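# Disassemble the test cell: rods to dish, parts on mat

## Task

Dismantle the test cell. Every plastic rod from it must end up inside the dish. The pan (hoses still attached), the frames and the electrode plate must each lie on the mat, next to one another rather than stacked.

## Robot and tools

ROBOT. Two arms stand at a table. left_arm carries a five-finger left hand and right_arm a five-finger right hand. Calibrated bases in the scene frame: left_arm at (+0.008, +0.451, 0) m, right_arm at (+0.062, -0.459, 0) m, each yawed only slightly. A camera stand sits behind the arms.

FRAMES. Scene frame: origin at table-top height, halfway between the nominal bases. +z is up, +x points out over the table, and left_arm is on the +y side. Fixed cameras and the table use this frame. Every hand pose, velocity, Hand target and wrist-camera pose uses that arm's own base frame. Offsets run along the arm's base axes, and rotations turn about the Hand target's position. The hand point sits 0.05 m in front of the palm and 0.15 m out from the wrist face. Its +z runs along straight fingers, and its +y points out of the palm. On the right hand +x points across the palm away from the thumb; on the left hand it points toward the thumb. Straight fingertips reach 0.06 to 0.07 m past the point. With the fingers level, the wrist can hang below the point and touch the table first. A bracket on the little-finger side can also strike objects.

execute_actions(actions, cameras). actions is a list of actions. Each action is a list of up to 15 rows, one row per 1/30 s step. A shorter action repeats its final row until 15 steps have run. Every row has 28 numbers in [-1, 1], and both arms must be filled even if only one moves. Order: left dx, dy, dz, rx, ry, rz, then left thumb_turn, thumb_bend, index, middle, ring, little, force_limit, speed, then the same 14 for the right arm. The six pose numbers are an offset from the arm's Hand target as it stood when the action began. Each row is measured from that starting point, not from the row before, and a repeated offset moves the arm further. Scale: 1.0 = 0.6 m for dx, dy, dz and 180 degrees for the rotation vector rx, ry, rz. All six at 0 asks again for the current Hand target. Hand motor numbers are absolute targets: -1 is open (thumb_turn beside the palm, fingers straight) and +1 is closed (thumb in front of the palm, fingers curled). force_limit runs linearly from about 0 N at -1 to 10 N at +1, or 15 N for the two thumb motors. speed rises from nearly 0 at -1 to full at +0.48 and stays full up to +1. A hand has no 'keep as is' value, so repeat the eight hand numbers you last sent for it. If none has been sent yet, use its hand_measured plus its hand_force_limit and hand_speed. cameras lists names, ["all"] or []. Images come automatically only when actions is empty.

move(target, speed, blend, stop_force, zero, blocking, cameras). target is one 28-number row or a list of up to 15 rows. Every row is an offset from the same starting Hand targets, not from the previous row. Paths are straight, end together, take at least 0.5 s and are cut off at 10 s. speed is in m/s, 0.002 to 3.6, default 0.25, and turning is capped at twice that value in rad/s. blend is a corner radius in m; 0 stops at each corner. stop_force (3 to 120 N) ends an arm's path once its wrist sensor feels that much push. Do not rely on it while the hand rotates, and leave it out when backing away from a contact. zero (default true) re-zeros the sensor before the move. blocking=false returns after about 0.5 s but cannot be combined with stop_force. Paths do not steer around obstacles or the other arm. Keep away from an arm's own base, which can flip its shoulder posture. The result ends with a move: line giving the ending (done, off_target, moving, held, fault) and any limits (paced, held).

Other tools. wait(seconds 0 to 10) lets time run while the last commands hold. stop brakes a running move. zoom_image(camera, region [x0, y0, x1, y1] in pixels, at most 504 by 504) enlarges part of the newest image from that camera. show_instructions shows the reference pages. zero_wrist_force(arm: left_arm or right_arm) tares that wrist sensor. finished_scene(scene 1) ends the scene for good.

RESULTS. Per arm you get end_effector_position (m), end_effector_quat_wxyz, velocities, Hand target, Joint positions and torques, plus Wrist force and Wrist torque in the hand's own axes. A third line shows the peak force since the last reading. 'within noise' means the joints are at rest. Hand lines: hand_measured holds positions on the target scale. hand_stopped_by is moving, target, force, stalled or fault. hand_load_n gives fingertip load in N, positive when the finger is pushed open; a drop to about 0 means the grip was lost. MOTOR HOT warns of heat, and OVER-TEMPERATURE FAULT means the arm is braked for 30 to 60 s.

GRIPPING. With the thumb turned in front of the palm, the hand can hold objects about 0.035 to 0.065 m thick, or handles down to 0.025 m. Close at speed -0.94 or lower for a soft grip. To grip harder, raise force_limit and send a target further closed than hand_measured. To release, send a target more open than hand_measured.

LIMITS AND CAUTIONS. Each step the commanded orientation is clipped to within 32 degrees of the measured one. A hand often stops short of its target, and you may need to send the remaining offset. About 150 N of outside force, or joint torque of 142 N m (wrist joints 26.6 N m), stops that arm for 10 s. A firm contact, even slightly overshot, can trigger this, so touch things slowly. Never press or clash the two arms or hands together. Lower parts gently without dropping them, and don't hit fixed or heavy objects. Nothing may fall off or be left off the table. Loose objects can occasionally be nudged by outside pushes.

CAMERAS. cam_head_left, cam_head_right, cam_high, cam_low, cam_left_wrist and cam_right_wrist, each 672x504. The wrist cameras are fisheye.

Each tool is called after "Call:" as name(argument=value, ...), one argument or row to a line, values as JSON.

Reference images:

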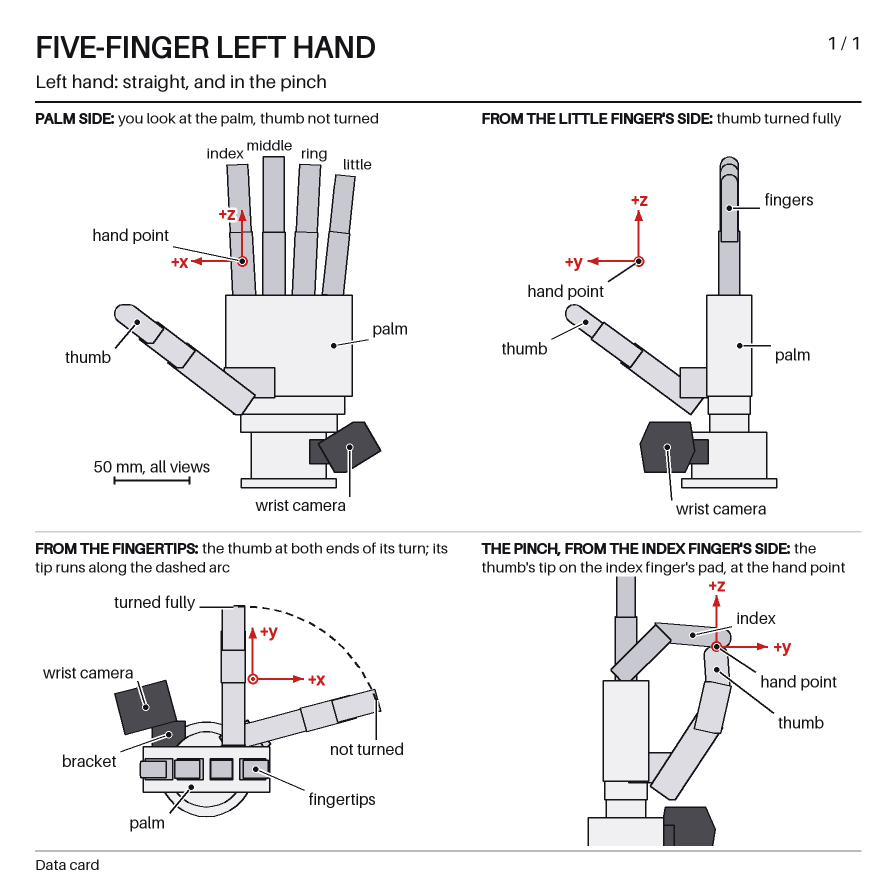

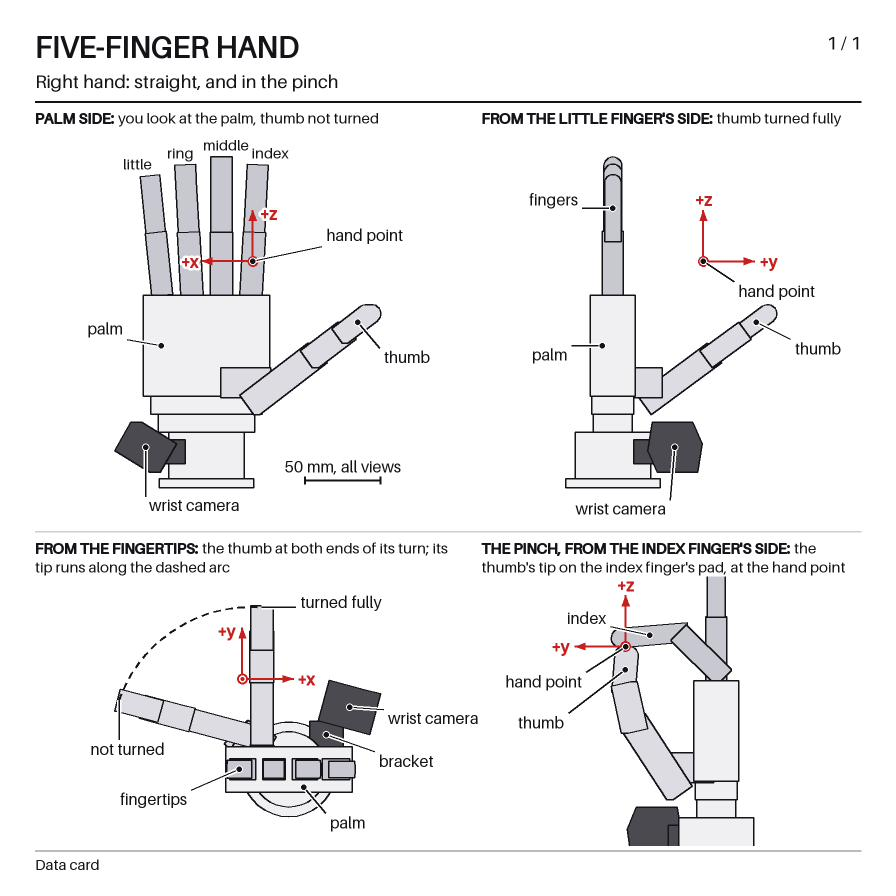

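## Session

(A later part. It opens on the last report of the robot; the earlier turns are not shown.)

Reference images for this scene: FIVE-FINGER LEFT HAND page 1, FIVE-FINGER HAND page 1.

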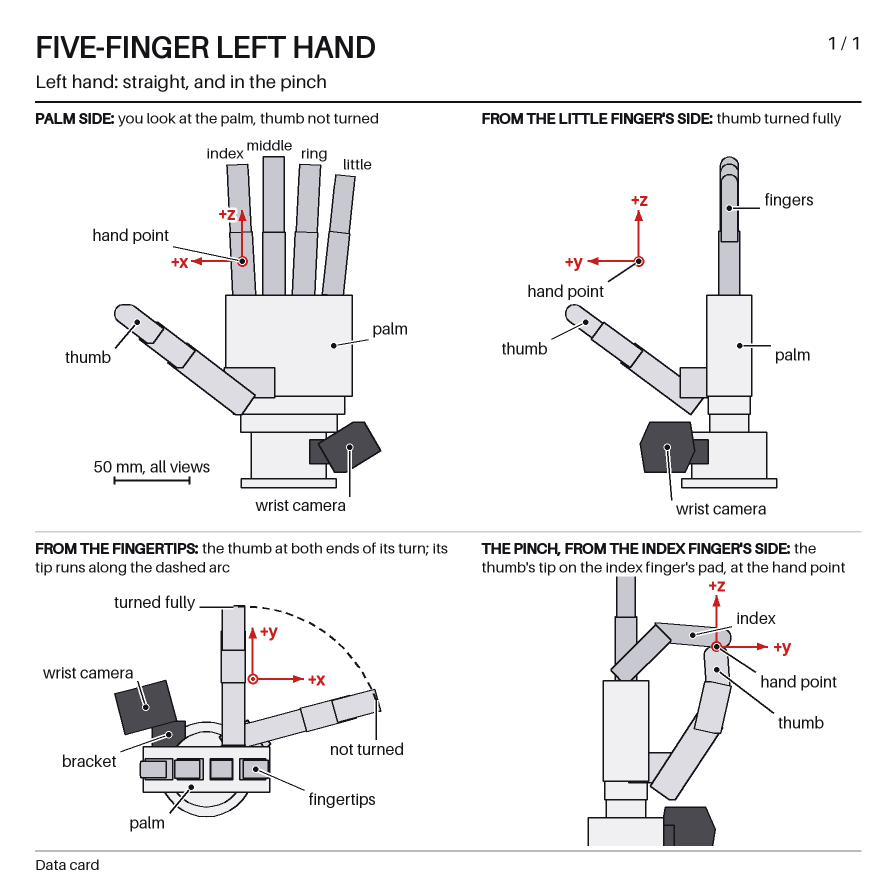

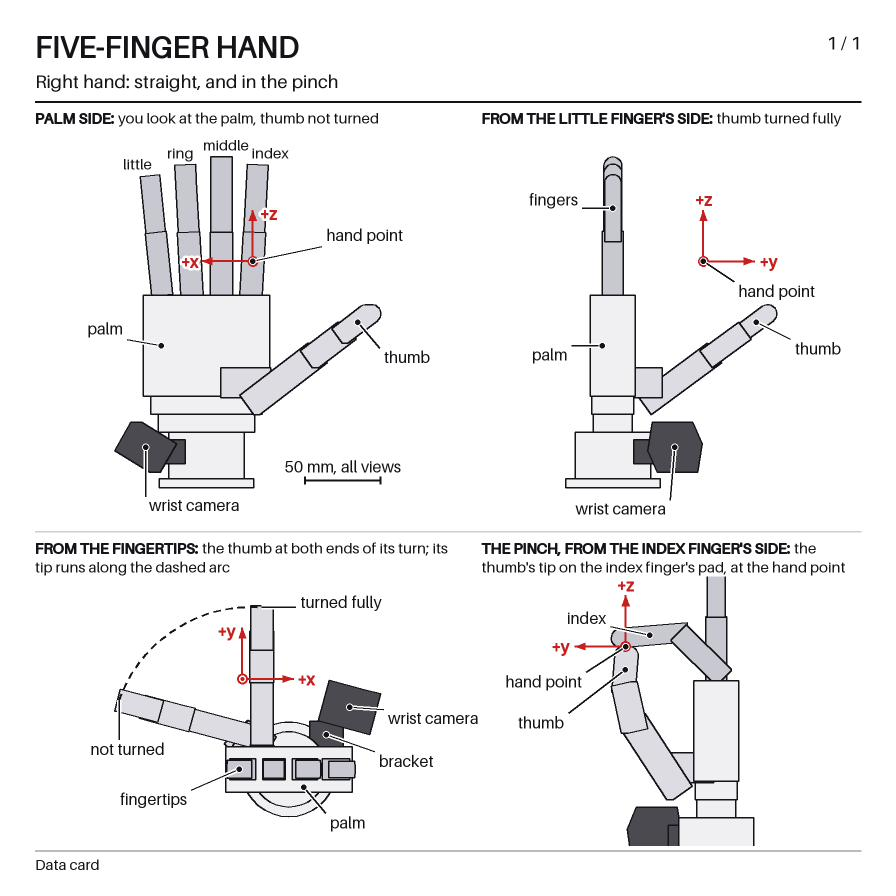

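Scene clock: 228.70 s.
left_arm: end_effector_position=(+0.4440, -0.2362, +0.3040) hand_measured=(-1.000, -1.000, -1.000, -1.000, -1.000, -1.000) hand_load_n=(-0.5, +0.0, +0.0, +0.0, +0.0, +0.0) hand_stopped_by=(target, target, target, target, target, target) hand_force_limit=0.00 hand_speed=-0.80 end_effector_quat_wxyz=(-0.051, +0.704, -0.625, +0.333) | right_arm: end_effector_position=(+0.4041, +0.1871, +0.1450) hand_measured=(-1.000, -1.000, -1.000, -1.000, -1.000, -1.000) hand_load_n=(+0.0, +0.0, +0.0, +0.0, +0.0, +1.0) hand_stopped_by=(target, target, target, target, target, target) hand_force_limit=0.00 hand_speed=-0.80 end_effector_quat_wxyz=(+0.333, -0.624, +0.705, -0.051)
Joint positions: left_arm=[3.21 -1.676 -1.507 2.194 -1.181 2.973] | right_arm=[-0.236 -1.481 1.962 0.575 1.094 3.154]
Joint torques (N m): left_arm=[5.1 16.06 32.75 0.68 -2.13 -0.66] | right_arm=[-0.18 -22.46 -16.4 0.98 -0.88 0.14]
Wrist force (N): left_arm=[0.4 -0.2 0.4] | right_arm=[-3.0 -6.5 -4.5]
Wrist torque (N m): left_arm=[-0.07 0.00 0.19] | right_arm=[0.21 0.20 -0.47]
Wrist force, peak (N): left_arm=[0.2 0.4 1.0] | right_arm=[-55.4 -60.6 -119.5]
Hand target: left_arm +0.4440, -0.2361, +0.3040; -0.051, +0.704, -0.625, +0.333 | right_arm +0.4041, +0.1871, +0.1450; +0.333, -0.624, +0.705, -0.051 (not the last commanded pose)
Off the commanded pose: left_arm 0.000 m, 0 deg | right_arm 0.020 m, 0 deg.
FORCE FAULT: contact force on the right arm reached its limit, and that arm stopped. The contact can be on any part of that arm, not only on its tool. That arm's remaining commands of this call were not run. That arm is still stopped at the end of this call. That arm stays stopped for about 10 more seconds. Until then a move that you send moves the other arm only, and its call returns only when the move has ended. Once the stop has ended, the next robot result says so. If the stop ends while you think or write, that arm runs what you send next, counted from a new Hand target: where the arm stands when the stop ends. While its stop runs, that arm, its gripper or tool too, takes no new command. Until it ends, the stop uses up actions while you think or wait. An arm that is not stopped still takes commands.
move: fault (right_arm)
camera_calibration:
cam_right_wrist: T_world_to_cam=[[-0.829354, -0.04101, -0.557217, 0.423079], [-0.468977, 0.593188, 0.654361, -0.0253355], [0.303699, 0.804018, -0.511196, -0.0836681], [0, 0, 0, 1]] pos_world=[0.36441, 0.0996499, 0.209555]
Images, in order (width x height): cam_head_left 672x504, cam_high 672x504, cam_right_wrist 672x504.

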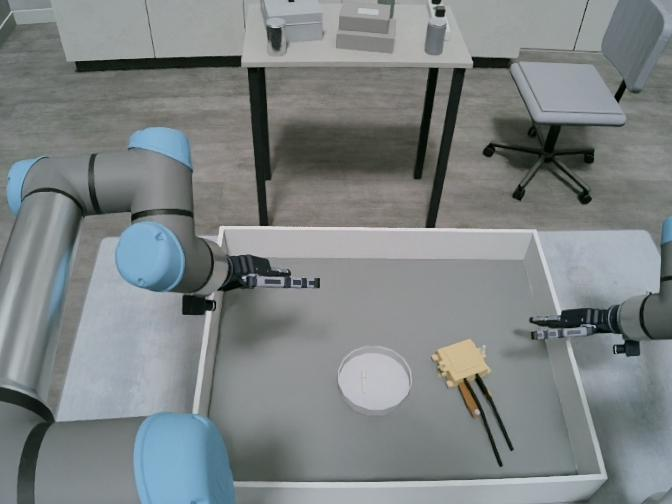

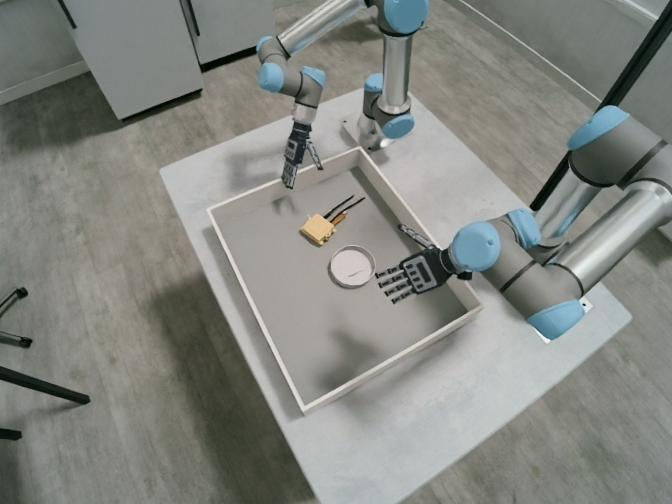

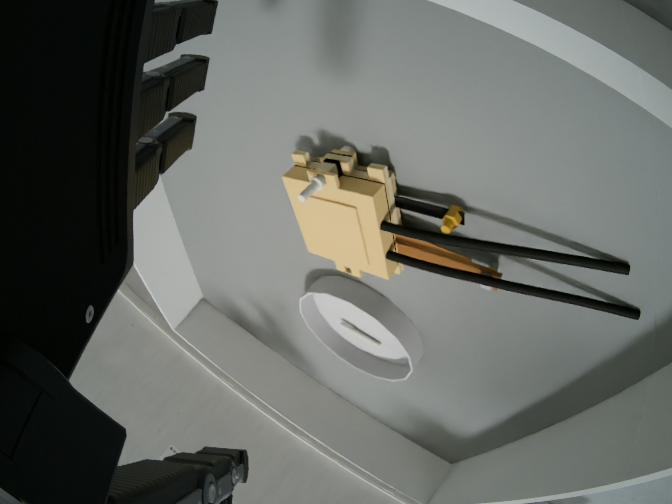

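Call:
wait(
  seconds=1,
)

Scene clock: 294.20 s.
left_arm: end_effector_position=(+0.4440, -0.2361, +0.3040) hand_measured=(-1.000, -1.000, -1.000, -1.000, -1.000, -1.000) hand_load_n=(+0.0, +0.0, +0.0, +0.0, +0.0, +0.0) hand_stopped_by=(target, target, target, target, target, target) hand_force_limit=0.00 hand_speed=-0.80 end_effector_quat_wxyz=(-0.051, +0.704, -0.625, +0.333) | right_arm: end_effector_position=(+0.4041, +0.1871, +0.1450) hand_measured=(-1.000, -1.000, -1.000, -1.000, -1.000, -1.000) hand_load_n=(+0.0, +0.0, +0.0, +0.0, +0.0, +0.5) hand_stopped_by=(target, target, target, target, target, target) hand_force_limit=0.00 hand_speed=-0.80 end_effector_quat_wxyz=(+0.333, -0.624, +0.705, -0.051)
Joint positions: left_arm=[3.21 -1.676 -1.507 2.194 -1.181 2.973] | right_arm=[-0.236 -1.481 1.962 0.575 1.094 3.154]
Joint torques (N m): left_arm=[4.86 16.15 33.56 0.15 -0.93 1.8] | right_arm=[0.12 -22.76 -17.14 1.33 -0.81 0.24]
Wrist force (N): left_arm=[0.1 -0.4 0.6] | right_arm=[-2.7 -6.3 -4.4]
Wrist torque (N m): left_arm=[-0.10 0.04 0.18] | right_arm=[0.22 0.16 -0.45]
Wrist force, peak (N): left_arm=[0.4 -0.4 0.8] | right_arm=[-2.8 -6.7 -4.7]
Hand target: left_arm +0.4440, -0.2361, +0.3040; -0.051, +0.704, -0.625, +0.333 | right_arm +0.4041, +0.1871, +0.1450; +0.333, -0.624, +0.705, -0.051 (not the last commanded pose)
Off the commanded pose: left_arm 0.000 m, 0 deg | right_arm 0.020 m, 0 deg.
FORCE FAULT, CONTINUED: the right arm's stop, for the force fault that an earlier result reported, is over. The rest of the stop counts as 19 of the actions that you can send in this scene. During its stop the right arm's controller moved it back a little. That arm's target is now where it stood when the stop ended, not its last command. That arm accepts commands again.
wait: 1.00 s; at rest from the start

Call:
move(
  target=[
    [0,0,0,0,0,0,-1,-1,-1,-1,-1,-1,0,-0.8,-0.02,-0.03,0.2,0,0,0,-1,-1,-1,-1,-1,-1,0,-0.8],
    [0,0,0,0,0,0,-1,-1,-1,-1,-1,-1,0,-0.8,0.13,0.16,0.14,0.0679,0.2374,-0.5198,-1,-1,-1,-1,-1,-1,0,-0.8],
  ],
  speed=0.4,
  blend=0.03,
  cameras=["all"],
)

Call:
zoom_image(
  camera="cam_right_wrist",
  region=[180, 120, 480, 420],
)

Scene clock: 322.37 s.
left_arm: end_effector_position=(+0.4440, -0.2361, +0.3040) hand_measured=(-1.000, -1.000, -1.000, -1.000, -1.000, -1.000) hand_load_n=(+0.0, +0.0, +0.0, +0.0, +0.0, +0.0) hand_stopped_by=(target, target, target, target, target, target) hand_force_limit=0.00 hand_speed=-0.80 end_effector_quat_wxyz=(-0.051, +0.704, -0.625, +0.333) | right_arm: end_effector_position=(+0.4821, +0.2831, +0.2289) hand_measured=(-1.000, -1.000, -1.000, -1.000, -1.000, -1.000) hand_load_n=(+0.0, +0.0, +0.0, +0.0, +0.0, +0.0) hand_stopped_by=(target, target, target, target, target, target) hand_force_limit=0.00 hand_speed=-0.80 end_effector_quat_wxyz=(-0.001, +0.128, +0.992, +0.000)
Joint positions: left_arm=[3.21 -1.676 -1.507 2.194 -1.181 2.973] | right_arm=[0.216 -1.108 1.271 1.408 1.57 5.186]
Joint torques (N m): left_arm=[5.17 15.85 33.28 -0.29 -0.27 1.85] | right_arm=[-7.25 -46.5 -10.09 2.86 1.98 1.73]
Wrist force (N): left_arm=[0.2 0.0 0.2] | right_arm=[1.0 -0.8 0.4]
Wrist torque (N m): left_arm=[-0.03 0.01 0.18] | right_arm=[-0.28 -0.15 0.17]
Wrist force, peak (N): left_arm=[0.4 -0.1 0.8] | right_arm=[-2.7 -6.6 -4.7]
Hand target: left_arm +0.4440, -0.2361, +0.3040; -0.051, +0.704, -0.625, +0.333 | right_arm +0.4821, +0.2831, +0.2290; -0.001, +0.128, +0.992, +0.000
Off the commanded pose: left_arm 0.000 m, 0 deg | right_arm 0.000 m, 0 deg.
move: done
camera_calibration:
cam_left_wrist: T_world_to_cam=[[0.799126, -0.0488552, 0.599176, -0.555337], [-0.493844, -0.621702, 0.607952, -0.111429], [0.342807, -0.781729, -0.520945, -0.0581101], [0, 0, 0, 1]] pos_world=[0.408676, -0.141833, 0.370215]
cam_right_wrist: T_world_to_cam=[[-0.00833408, 0.999643, 0.0253958, -0.285307], [0.834758, -0.00702779, 0.550572, -0.535545], [0.550554, 0.0257878, -0.834401, 0.0336931], [0, 0, 0, 1]] pos_world=[0.426123, 0.280573, 0.330215]

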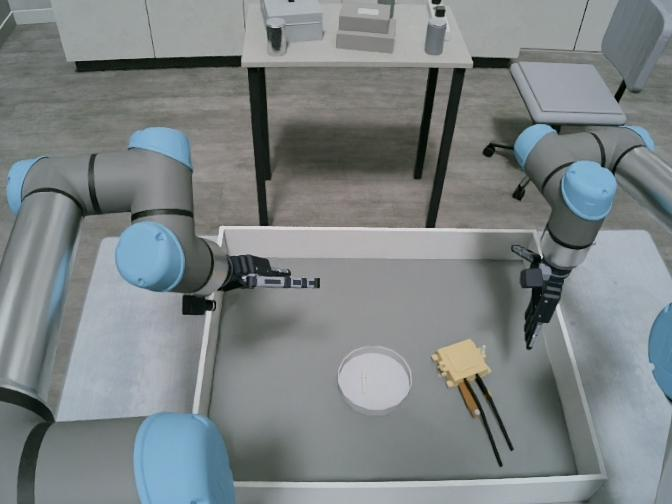

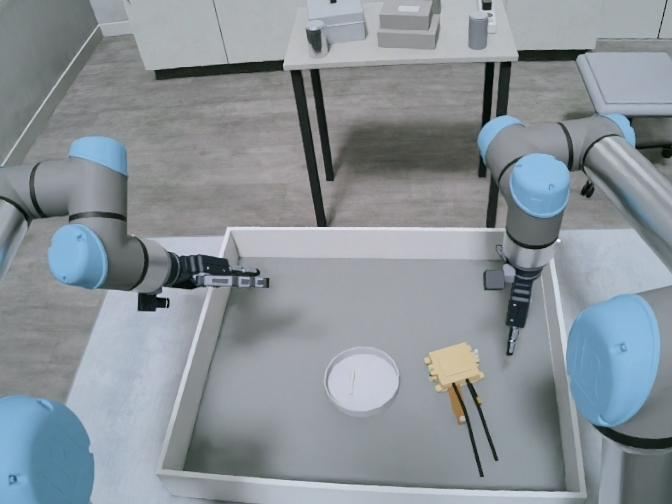

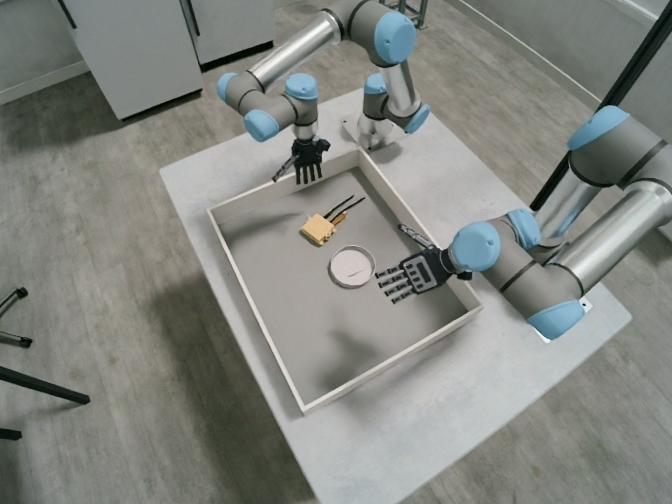

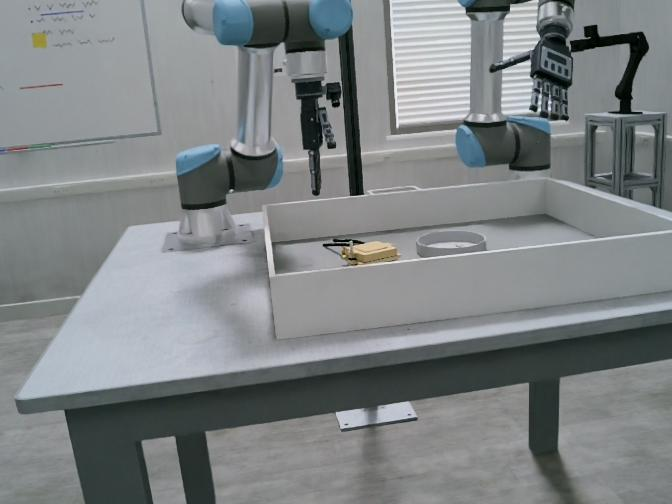

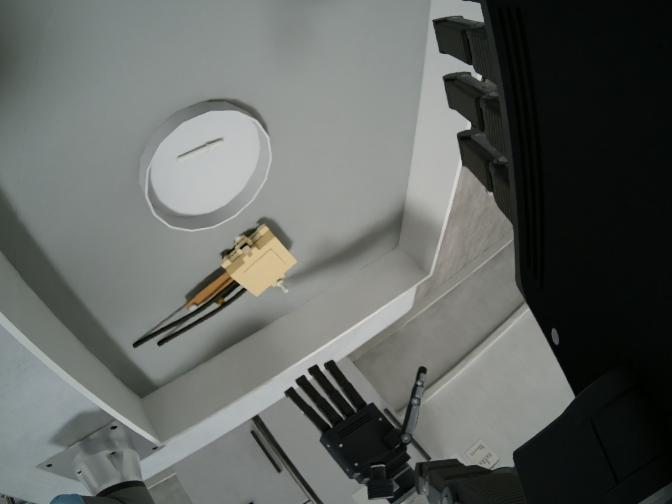

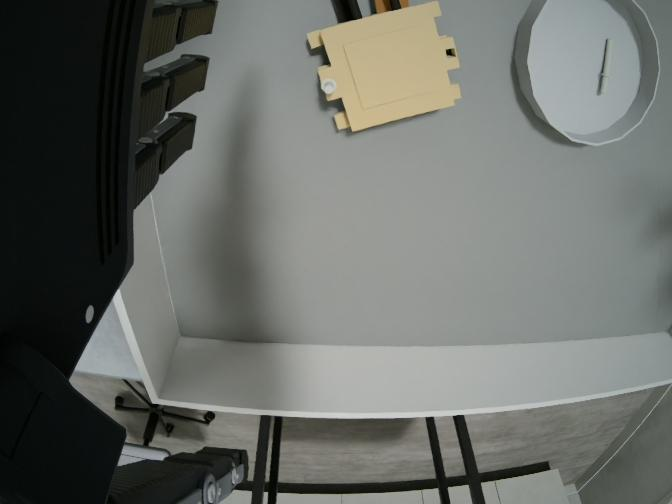

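Scaled by 1.680 from the camera's 672x504 image, which has a finer 960x720 frame.

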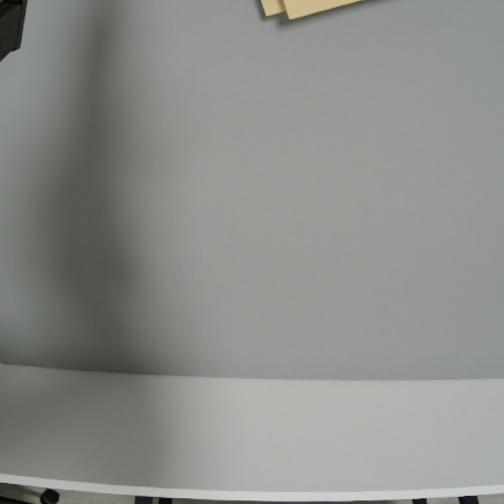

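Call:
zoom_image(
  camera="cam_right_wrist",
  region=[290, 0, 480, 150],
)

Scaled by 2.653 from the camera's 672x504 image, which has a finer 960x720 frame.

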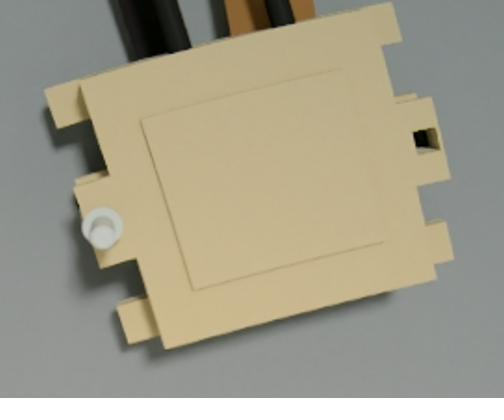

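Call:
move(
  target=[0,0,0,0,0,0,-1,-1,-1,-1,-1,-1,0,-0.8,-0.0033,-0.0022,-0.10,0,0,0.161,1,-0.5,1,1,1,1,0,0],
  speed=0.3,
  cameras=["cam_right_wrist"],
)

Call:
zoom_image(
  camera="cam_right_wrist",
  region=[100, 60, 450, 410],
)

Scene clock: 358.43 s.
left_arm: end_effector_position=(+0.4440, -0.2361, +0.3040) hand_measured=(-1.000, -1.000, -1.000, -1.000, -1.000, -1.000) hand_load_n=(-0.5, +0.0, +0.0, +0.0, +0.0, +0.0) hand_stopped_by=(target, target, target, target, target, target) hand_force_limit=0.00 hand_speed=-0.80 end_effector_quat_wxyz=(-0.051, +0.704, -0.625, +0.333) | right_arm: end_effector_position=(+0.4802, +0.2817, +0.1689) hand_measured=(+0.998, -0.500, +1.000, +1.000, +1.000, +1.000) hand_load_n=(+7.0, +3.5, +0.0, -1.5, +0.0, +0.0) hand_stopped_by=(target, target, target, target, target, target) hand_force_limit=0.00 hand_speed=0.00 end_effector_quat_wxyz=(-0.001, -0.124, +0.992, +0.000) end_effector_velocity=(+0.000, +0.000, +0.000) end_effector_angular_velocity=(+0.000, +0.000, +0.005)
Joint positions: left_arm=[3.21 -1.676 -1.507 2.194 -1.181 2.973] | right_arm=[0.171 -1.032 1.312 1.293 1.57 4.636]
Joint velocities: left_arm=[within noise] | right_arm=[-0.001 0.001 -0.001 0 0 -0.006]
Joint torques (N m): left_arm=[5.81 16.26 33.63 -0.73 0.35 1.84] | right_arm=[7.31 -54.03 -28.15 3 -2.59 -1.73]
Wrist force (N): left_arm=[0.1 -0.1 0.3] | right_arm=[1.2 -1.1 0.1]
Wrist torque (N m): left_arm=[-0.04 0.03 0.17] | right_arm=[-0.30 -0.17 0.10]
Wrist force, peak (N): left_arm=[0.5 -0.2 0.8] | right_arm=[1.3 -1.0 0.5]
Hand target: left_arm +0.4440, -0.2361, +0.3040; -0.051, +0.704, -0.625, +0.333 | right_arm +0.4801, +0.2818, +0.1690; -0.001, -0.124, +0.992, +0.000
Off the commanded pose: left_arm 0.000 m, 0 deg | right_arm 0.000 m, 0 deg.
move: done
camera_calibration:
cam_right_wrist: T_world_to_cam=[[-0.491037, 0.870768, 0.0253967, -0.0143209], [0.734063, 0.397898, 0.550299, -0.566609], [0.469077, 0.28886, -0.834581, -0.0502681], [0, 0, 0, 1]] pos_world=[0.432474, 0.252443, 0.270215]
Images, in order (width x height): cam_right_wrist 672x504.

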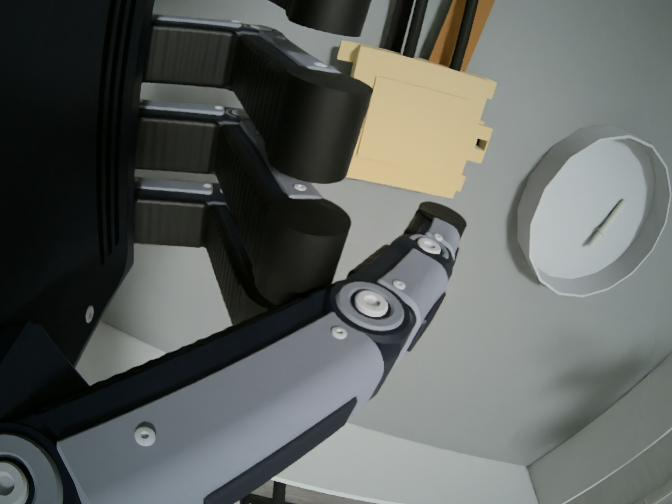

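Scaled by 1.440 from the camera's 672x504 image, which has a finer 960x720 frame.

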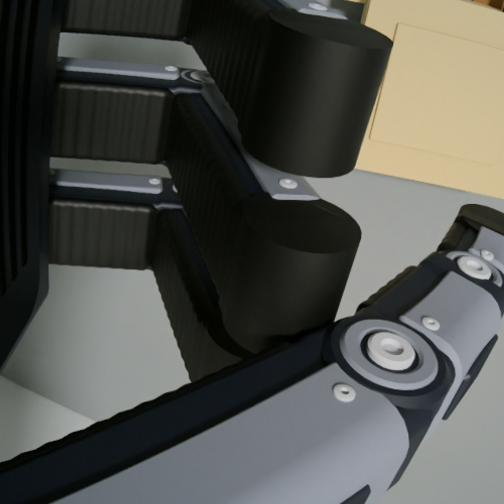

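Call:
move(
  target=[0,0,0,0,0,0,-1,-1,-1,-1,-1,-1,0,-0.8,0.0132,0.012,-0.125,0,0,0,1,-1,1,1,1,1,0,0],
  speed=0.15,
  cameras=["cam_right_wrist", "cam_low"],
)

Call:
zoom_image(
  camera="cam_low",
  region=[300, 150, 440, 290],
)

Scene clock: 404.27 s.
left_arm: end_effector_position=(+0.4440, -0.2361, +0.3040) hand_measured=(-1.000, -1.000, -1.000, -1.000, -1.000, -1.000) hand_load_n=(+0.0, -0.5, +0.0, +0.0, +0.0, +0.0) hand_stopped_by=(target, target, target, target, target, target) hand_force_limit=0.00 hand_speed=-0.80 end_effector_quat_wxyz=(-0.051, +0.704, -0.625, +0.333) | right_arm: end_effector_position=(+0.4880, +0.2890, +0.0940) hand_measured=(+1.000, -1.000, +1.000, +1.000, +1.000, +1.000) hand_load_n=(+0.0, +0.0, +0.0, +0.0, +0.0, +0.0) hand_stopped_by=(target, target, target, target, target, target) hand_force_limit=0.00 hand_speed=0.00 end_effector_quat_wxyz=(-0.001, -0.124, +0.992, +0.000)
Joint positions: left_arm=[3.21 -1.676 -1.507 2.194 -1.181 2.973] | right_arm=[0.183 -0.945 1.374 1.144 1.57 4.647]
Joint torques (N m): left_arm=[5.69 16.7 32.82 -0.93 0.74 1.82] | right_arm=[-6.23 -48.47 -28.33 1.11 -1.55 -1.43]
Wrist force (N): left_arm=[0.0 0.1 0.5] | right_arm=[1.1 -0.6 0.3]
Wrist torque (N m): left_arm=[-0.03 0.05 0.16] | right_arm=[-0.20 -0.16 0.09]
Wrist force, peak (N): left_arm=[0.4 0.1 0.7] | right_arm=[1.4 -0.8 -1.7]
Hand target: left_arm +0.4440, -0.2361, +0.3040; -0.051, +0.704, -0.625, +0.333 | right_arm +0.4881, +0.2890, +0.0940; -0.001, -0.124, +0.992, +0.000
Off the commanded pose: left_arm 0.000 m, 0 deg | right_arm 0.000 m, 0 deg.
move: done
camera_calibration:
cam_right_wrist: T_world_to_cam=[[-0.49135, 0.870592, 0.0253843, -0.0146699], [0.733964, 0.398196, 0.550215, -0.533946], [0.468905, 0.288979, -0.834637, -0.118545], [0, 0, 0, 1]] pos_world=[0.440276, 0.259644, 0.195215]
Images, in order (width x height): cam_low 672x504, cam_right_wrist 672x504.

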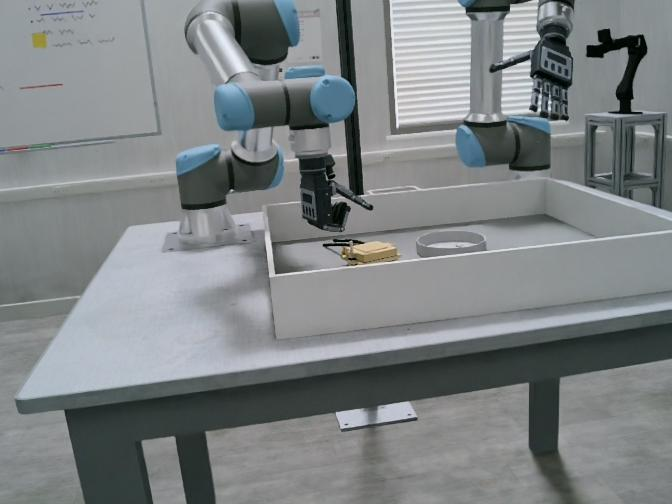

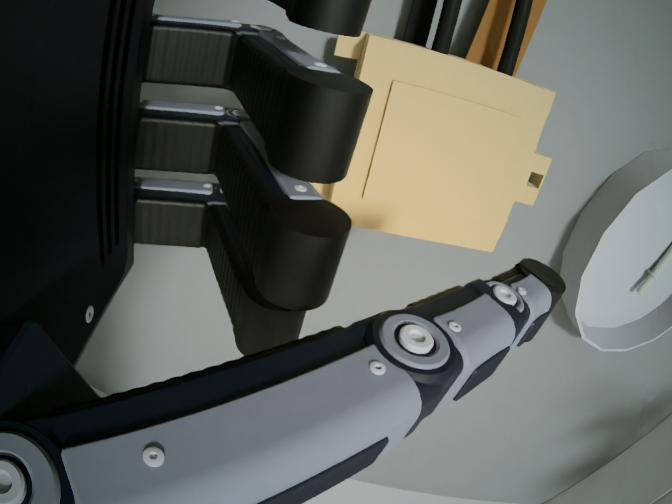

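Scaled by 3.600 from the camera's 672x504 image, which has a finer 960x720 frame.

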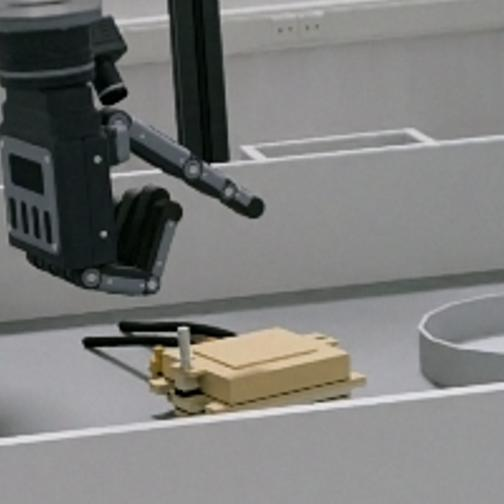

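Call:
move(
  target=[0,0,0,0,0,0,-1,-1,-1,-1,-1,-1,0,-0.8,0.0,0.0,-0.07,0,0,0,1,-1,1,1,1,1,0,0],
  speed=0.05,
  stop_force=6,
  cameras=["cam_right_wrist", "cam_low", "cam_head_left", "cam_high"],
)

Call:
zoom_image(
  camera="cam_low",
  region=[310, 190, 410, 290],
)

Call:
zoom_image(
  camera="cam_high",
  region=[270, 180, 350, 260],
)

Call:
zoom_image(
  camera="cam_head_left",
  region=[430, 310, 530, 410],
)

Scene clock: 425.67 s.
left_arm: end_effector_position=(+0.4440, -0.2361, +0.3040) hand_measured=(-1.000, -1.000, -1.000, -1.000, -1.000, -1.000) hand_load_n=(+0.0, +0.0, +0.0, +0.0, +0.0, +0.0) hand_stopped_by=(target, target, target, target, target, target) hand_force_limit=0.00 hand_speed=-0.80 end_effector_quat_wxyz=(-0.051, +0.704, -0.625, +0.333) | right_arm: end_effector_position=(+0.4881, +0.2890, +0.0520) hand_measured=(+1.000, -1.000, +1.000, +1.000, +1.000, +1.000) hand_load_n=(+0.0, +0.0, +0.0, +0.0, +0.0, +0.0) hand_stopped_by=(target, target, target, target, target, target) hand_force_limit=0.00 hand_speed=0.00 end_effector_quat_wxyz=(-0.001, -0.124, +0.992, +0.000)
Joint positions: left_arm=[3.21 -1.676 -1.507 2.194 -1.181 2.973] | right_arm=[0.183 -0.899 1.415 1.057 1.57 4.647]
Joint torques (N m): left_arm=[4.67 16.61 33.44 -1.14 1.13 1.91] | right_arm=[-6.45 -57.19 -27.18 1.16 -1.63 -0.97]
Wrist force (N): left_arm=[0.0 -0.2 0.5] | right_arm=[0.8 -0.8 0.3]
Wrist torque (N m): left_arm=[-0.07 0.05 0.17] | right_arm=[-0.25 -0.15 0.08]
Wrist force, peak (N): left_arm=[0.4 -0.1 0.8] | right_arm=[1.3 -1.1 0.0]
Hand target: left_arm +0.4440, -0.2361, +0.3040; -0.051, +0.704, -0.625, +0.333 | right_arm +0.4881, +0.2890, +0.0520; -0.001, -0.124, +0.992, +0.000
Off the commanded pose: left_arm 0.000 m, 0 deg | right_arm 0.000 m, 0 deg.
move: done
camera_calibration:
cam_right_wrist: T_world_to_cam=[[-0.491322, 0.870608, 0.0253951, -0.0135727], [0.733866, 0.398098, 0.550416, -0.510872], [0.469087, 0.289068, -0.834504, -0.15377], [0, 0, 0, 1]] pos_world=[0.440375, 0.259644, 0.153215]
Images, in order (width x height): cam_head_left 672x504, cam_high 672x504, cam_low 672x504, cam_right_wrist 672x504.

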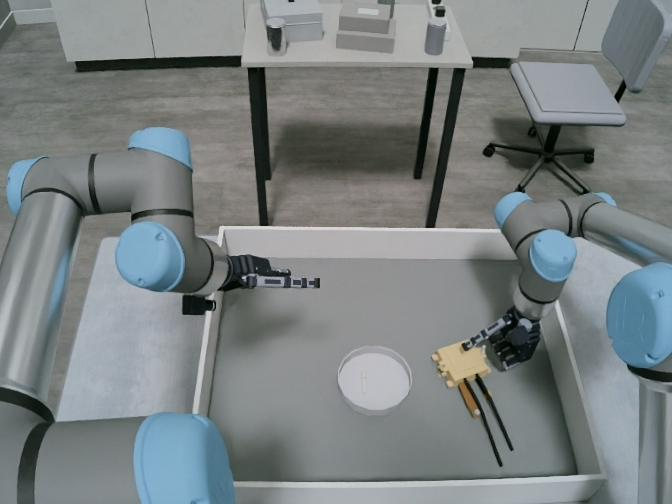

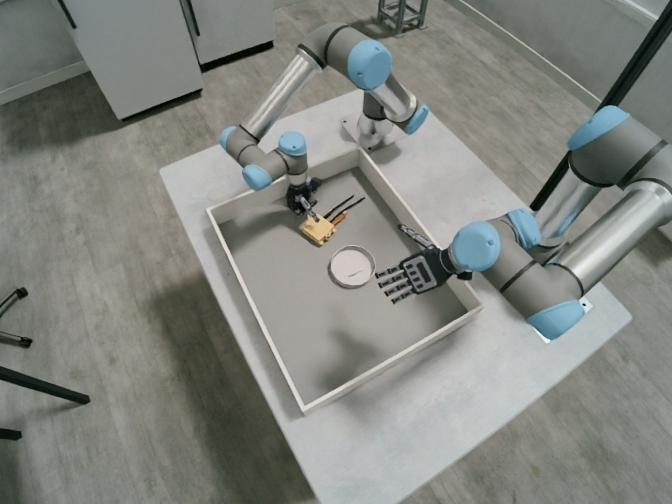

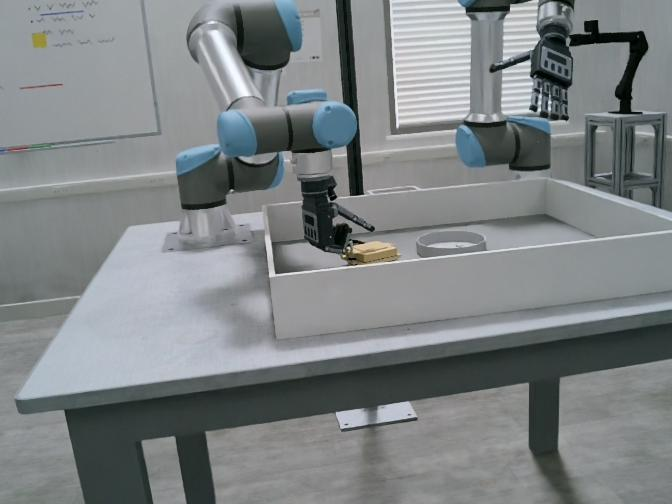

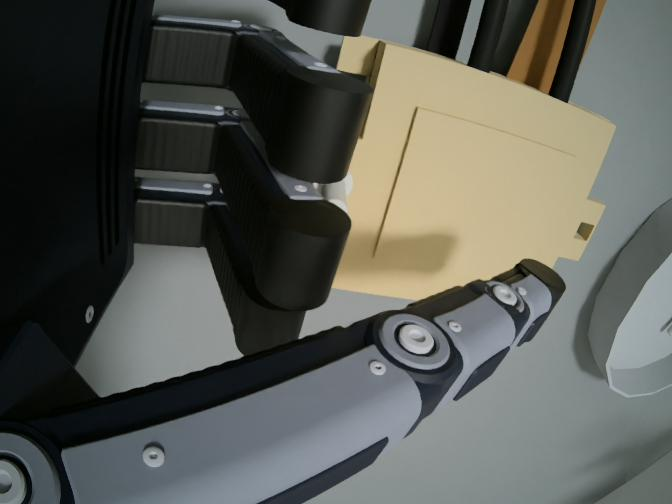

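Scaled by 5.040 from the camera's 672x504 image, which has a finer 960x720 frame.

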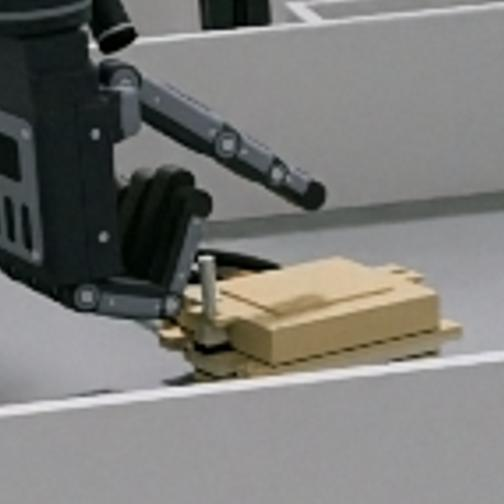

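Scaled by 6.300 from the camera's 672x504 image, which has a finer 960x720 frame.

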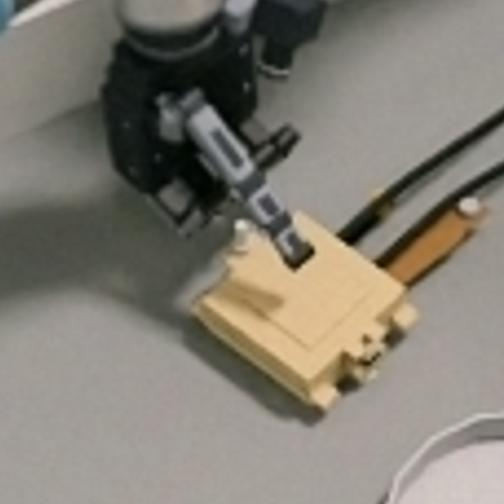

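Scaled by 5.040 from the camera's 672x504 image, which has a finer 960x720 frame.

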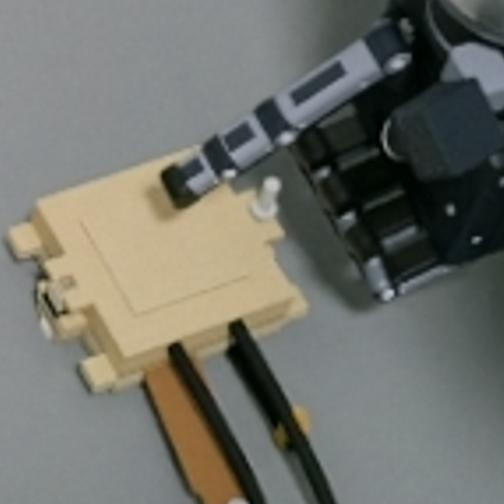

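Call:
move(
  target=[
    [0,0,0,0,0,0,-1,-1,-1,-1,-1,-1,0,-0.8,0.0,0.0,0.06,0,0,0,1,-1,1,1,1,1,0,0],
    [0,0,0,0,0,0,-1,-1,-1,-1,-1,-1,0,-0.8,-0.0027,0.0100,0.06,0.0807,0.0205,0,1,-1,1,1,1,1,0,0],
    [0,0,0,0,0,0,-1,-1,-1,-1,-1,-1,0,-0.8,-0.0027,0.0100,0.009,0.0807,0.0205,0,1,-1,1,1,1,1,0,0],
  ],
  speed=[0.1, 0.2, 0.05],
  blend=[0.005, 0.002, 0],
  cameras=["cam_right_wrist", "cam_low", "cam_head_left", "cam_high"],
)

Call:
zoom_image(
  camera="cam_low",
  region=[310, 190, 410, 290],
)

Call:
zoom_image(
  camera="cam_high",
  region=[270, 180, 350, 260],
)

Call:
zoom_image(
  camera="cam_right_wrist",
  region=[200, 100, 440, 340],
)

Scene clock: 477.07 s.
left_arm: end_effector_position=(+0.4440, -0.2361, +0.3040) hand_measured=(-1.000, -1.000, -1.000, -1.000, -1.000, -1.000) hand_load_n=(+0.0, +0.0, +0.0, +0.0, +0.0, +0.0) hand_stopped_by=(target, target, target, target, target, target) hand_force_limit=0.00 hand_speed=-0.80 end_effector_quat_wxyz=(-0.051, +0.704, -0.625, +0.333) | right_arm: end_effector_position=(+0.4863, +0.2950, +0.0572) hand_measured=(+1.000, -1.000, +1.000, +1.000, +1.000, +1.000) hand_load_n=(+0.0, +0.0, +0.0, +0.0, +0.0, +0.0) hand_stopped_by=(target, target, target, target, target, target) hand_force_limit=0.00 hand_speed=0.00 end_effector_quat_wxyz=(-0.017, -0.123, +0.984, +0.130)
Joint positions: left_arm=[3.21 -1.676 -1.507 2.194 -1.181 2.973] | right_arm=[0.071 -0.887 1.463 1.044 1.313 4.529]
Joint torques (N m): left_arm=[5.98 15.61 32.98 -1.5 1.55 1.85] | right_arm=[0.01 -57.18 -27.07 3.6 -2.77 -1.22]
Wrist force (N): left_arm=[0.2 -0.2 0.4] | right_arm=[0.7 -1.2 0.2]
Wrist torque (N m): left_arm=[-0.06 0.01 0.19] | right_arm=[-0.28 -0.15 0.04]
Wrist force, peak (N): left_arm=[0.4 -0.2 0.9] | right_arm=[1.5 -0.9 0.4]
Hand target: left_arm +0.4440, -0.2361, +0.3040; -0.051, +0.704, -0.625, +0.333 | right_arm +0.4864, +0.2950, +0.0574; -0.017, -0.123, +0.984, +0.130
Off the commanded pose: left_arm 0.000 m, 0 deg | right_arm 0.000 m, 0 deg.
move: done
camera_calibration:
cam_right_wrist: T_world_to_cam=[[-0.481525, 0.83246, 0.274125, -0.0275141], [0.770855, 0.253443, 0.584422, -0.492075], [0.417032, 0.492725, -0.763745, -0.189073], [0, 0, 0, 1]] pos_world=[0.444919, 0.240779, 0.150718]
Images, in order (width x height): cam_head_left 672x504, cam_high 672x504, cam_low 672x504, cam_right_wrist 672x504.

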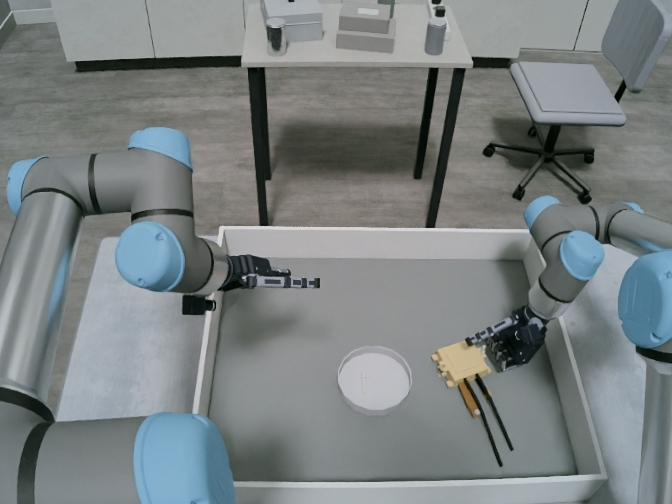

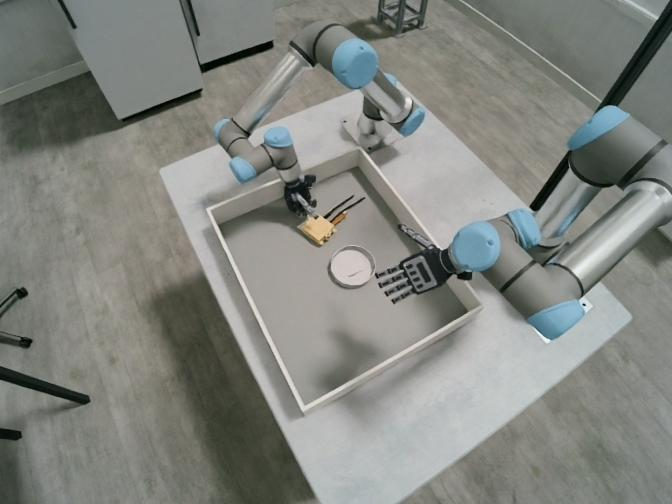

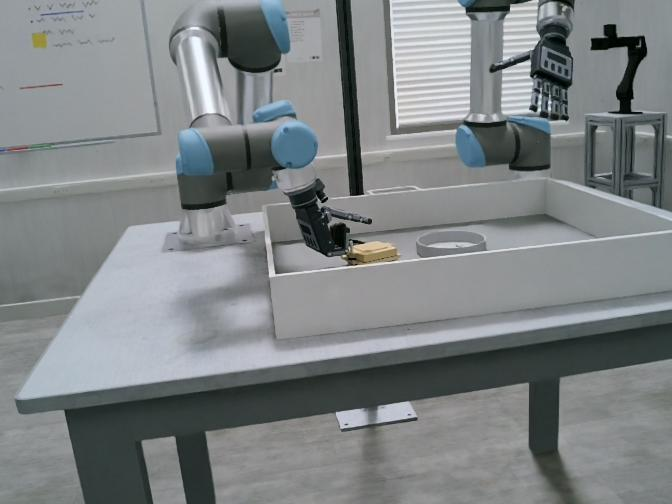

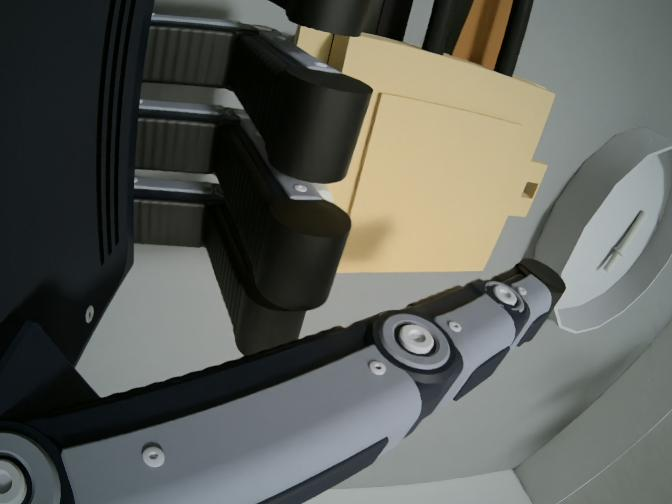

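Scaled by 5.040 from the camera's 672x504 image, which has a finer 960x720 frame.

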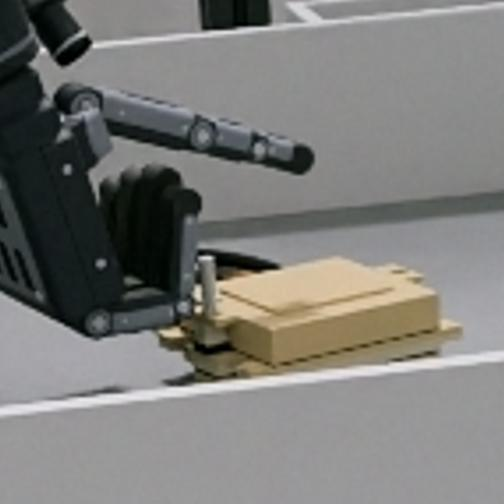

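Scaled by 6.300 from the camera's 672x504 image, which has a finer 960x720 frame.

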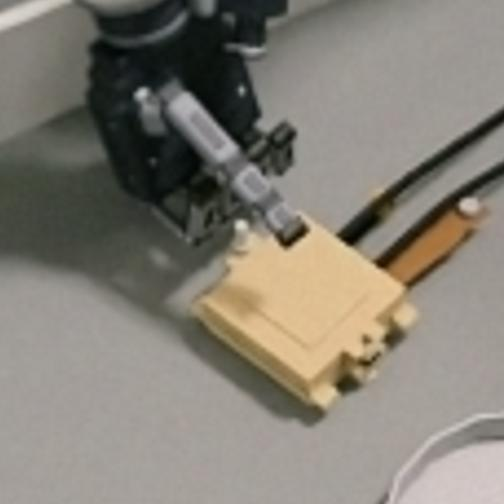

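Scaled by 2.100 from the camera's 672x504 image, which has a finer 960x720 frame.

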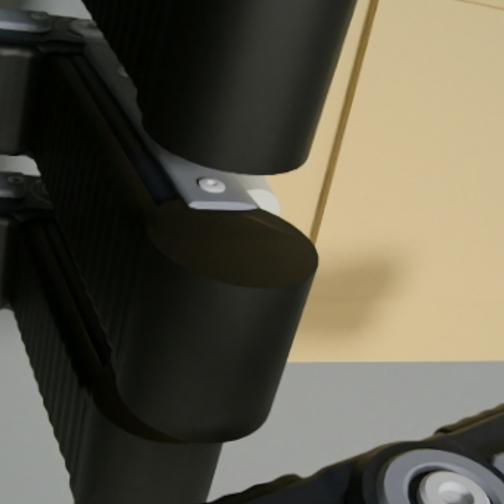

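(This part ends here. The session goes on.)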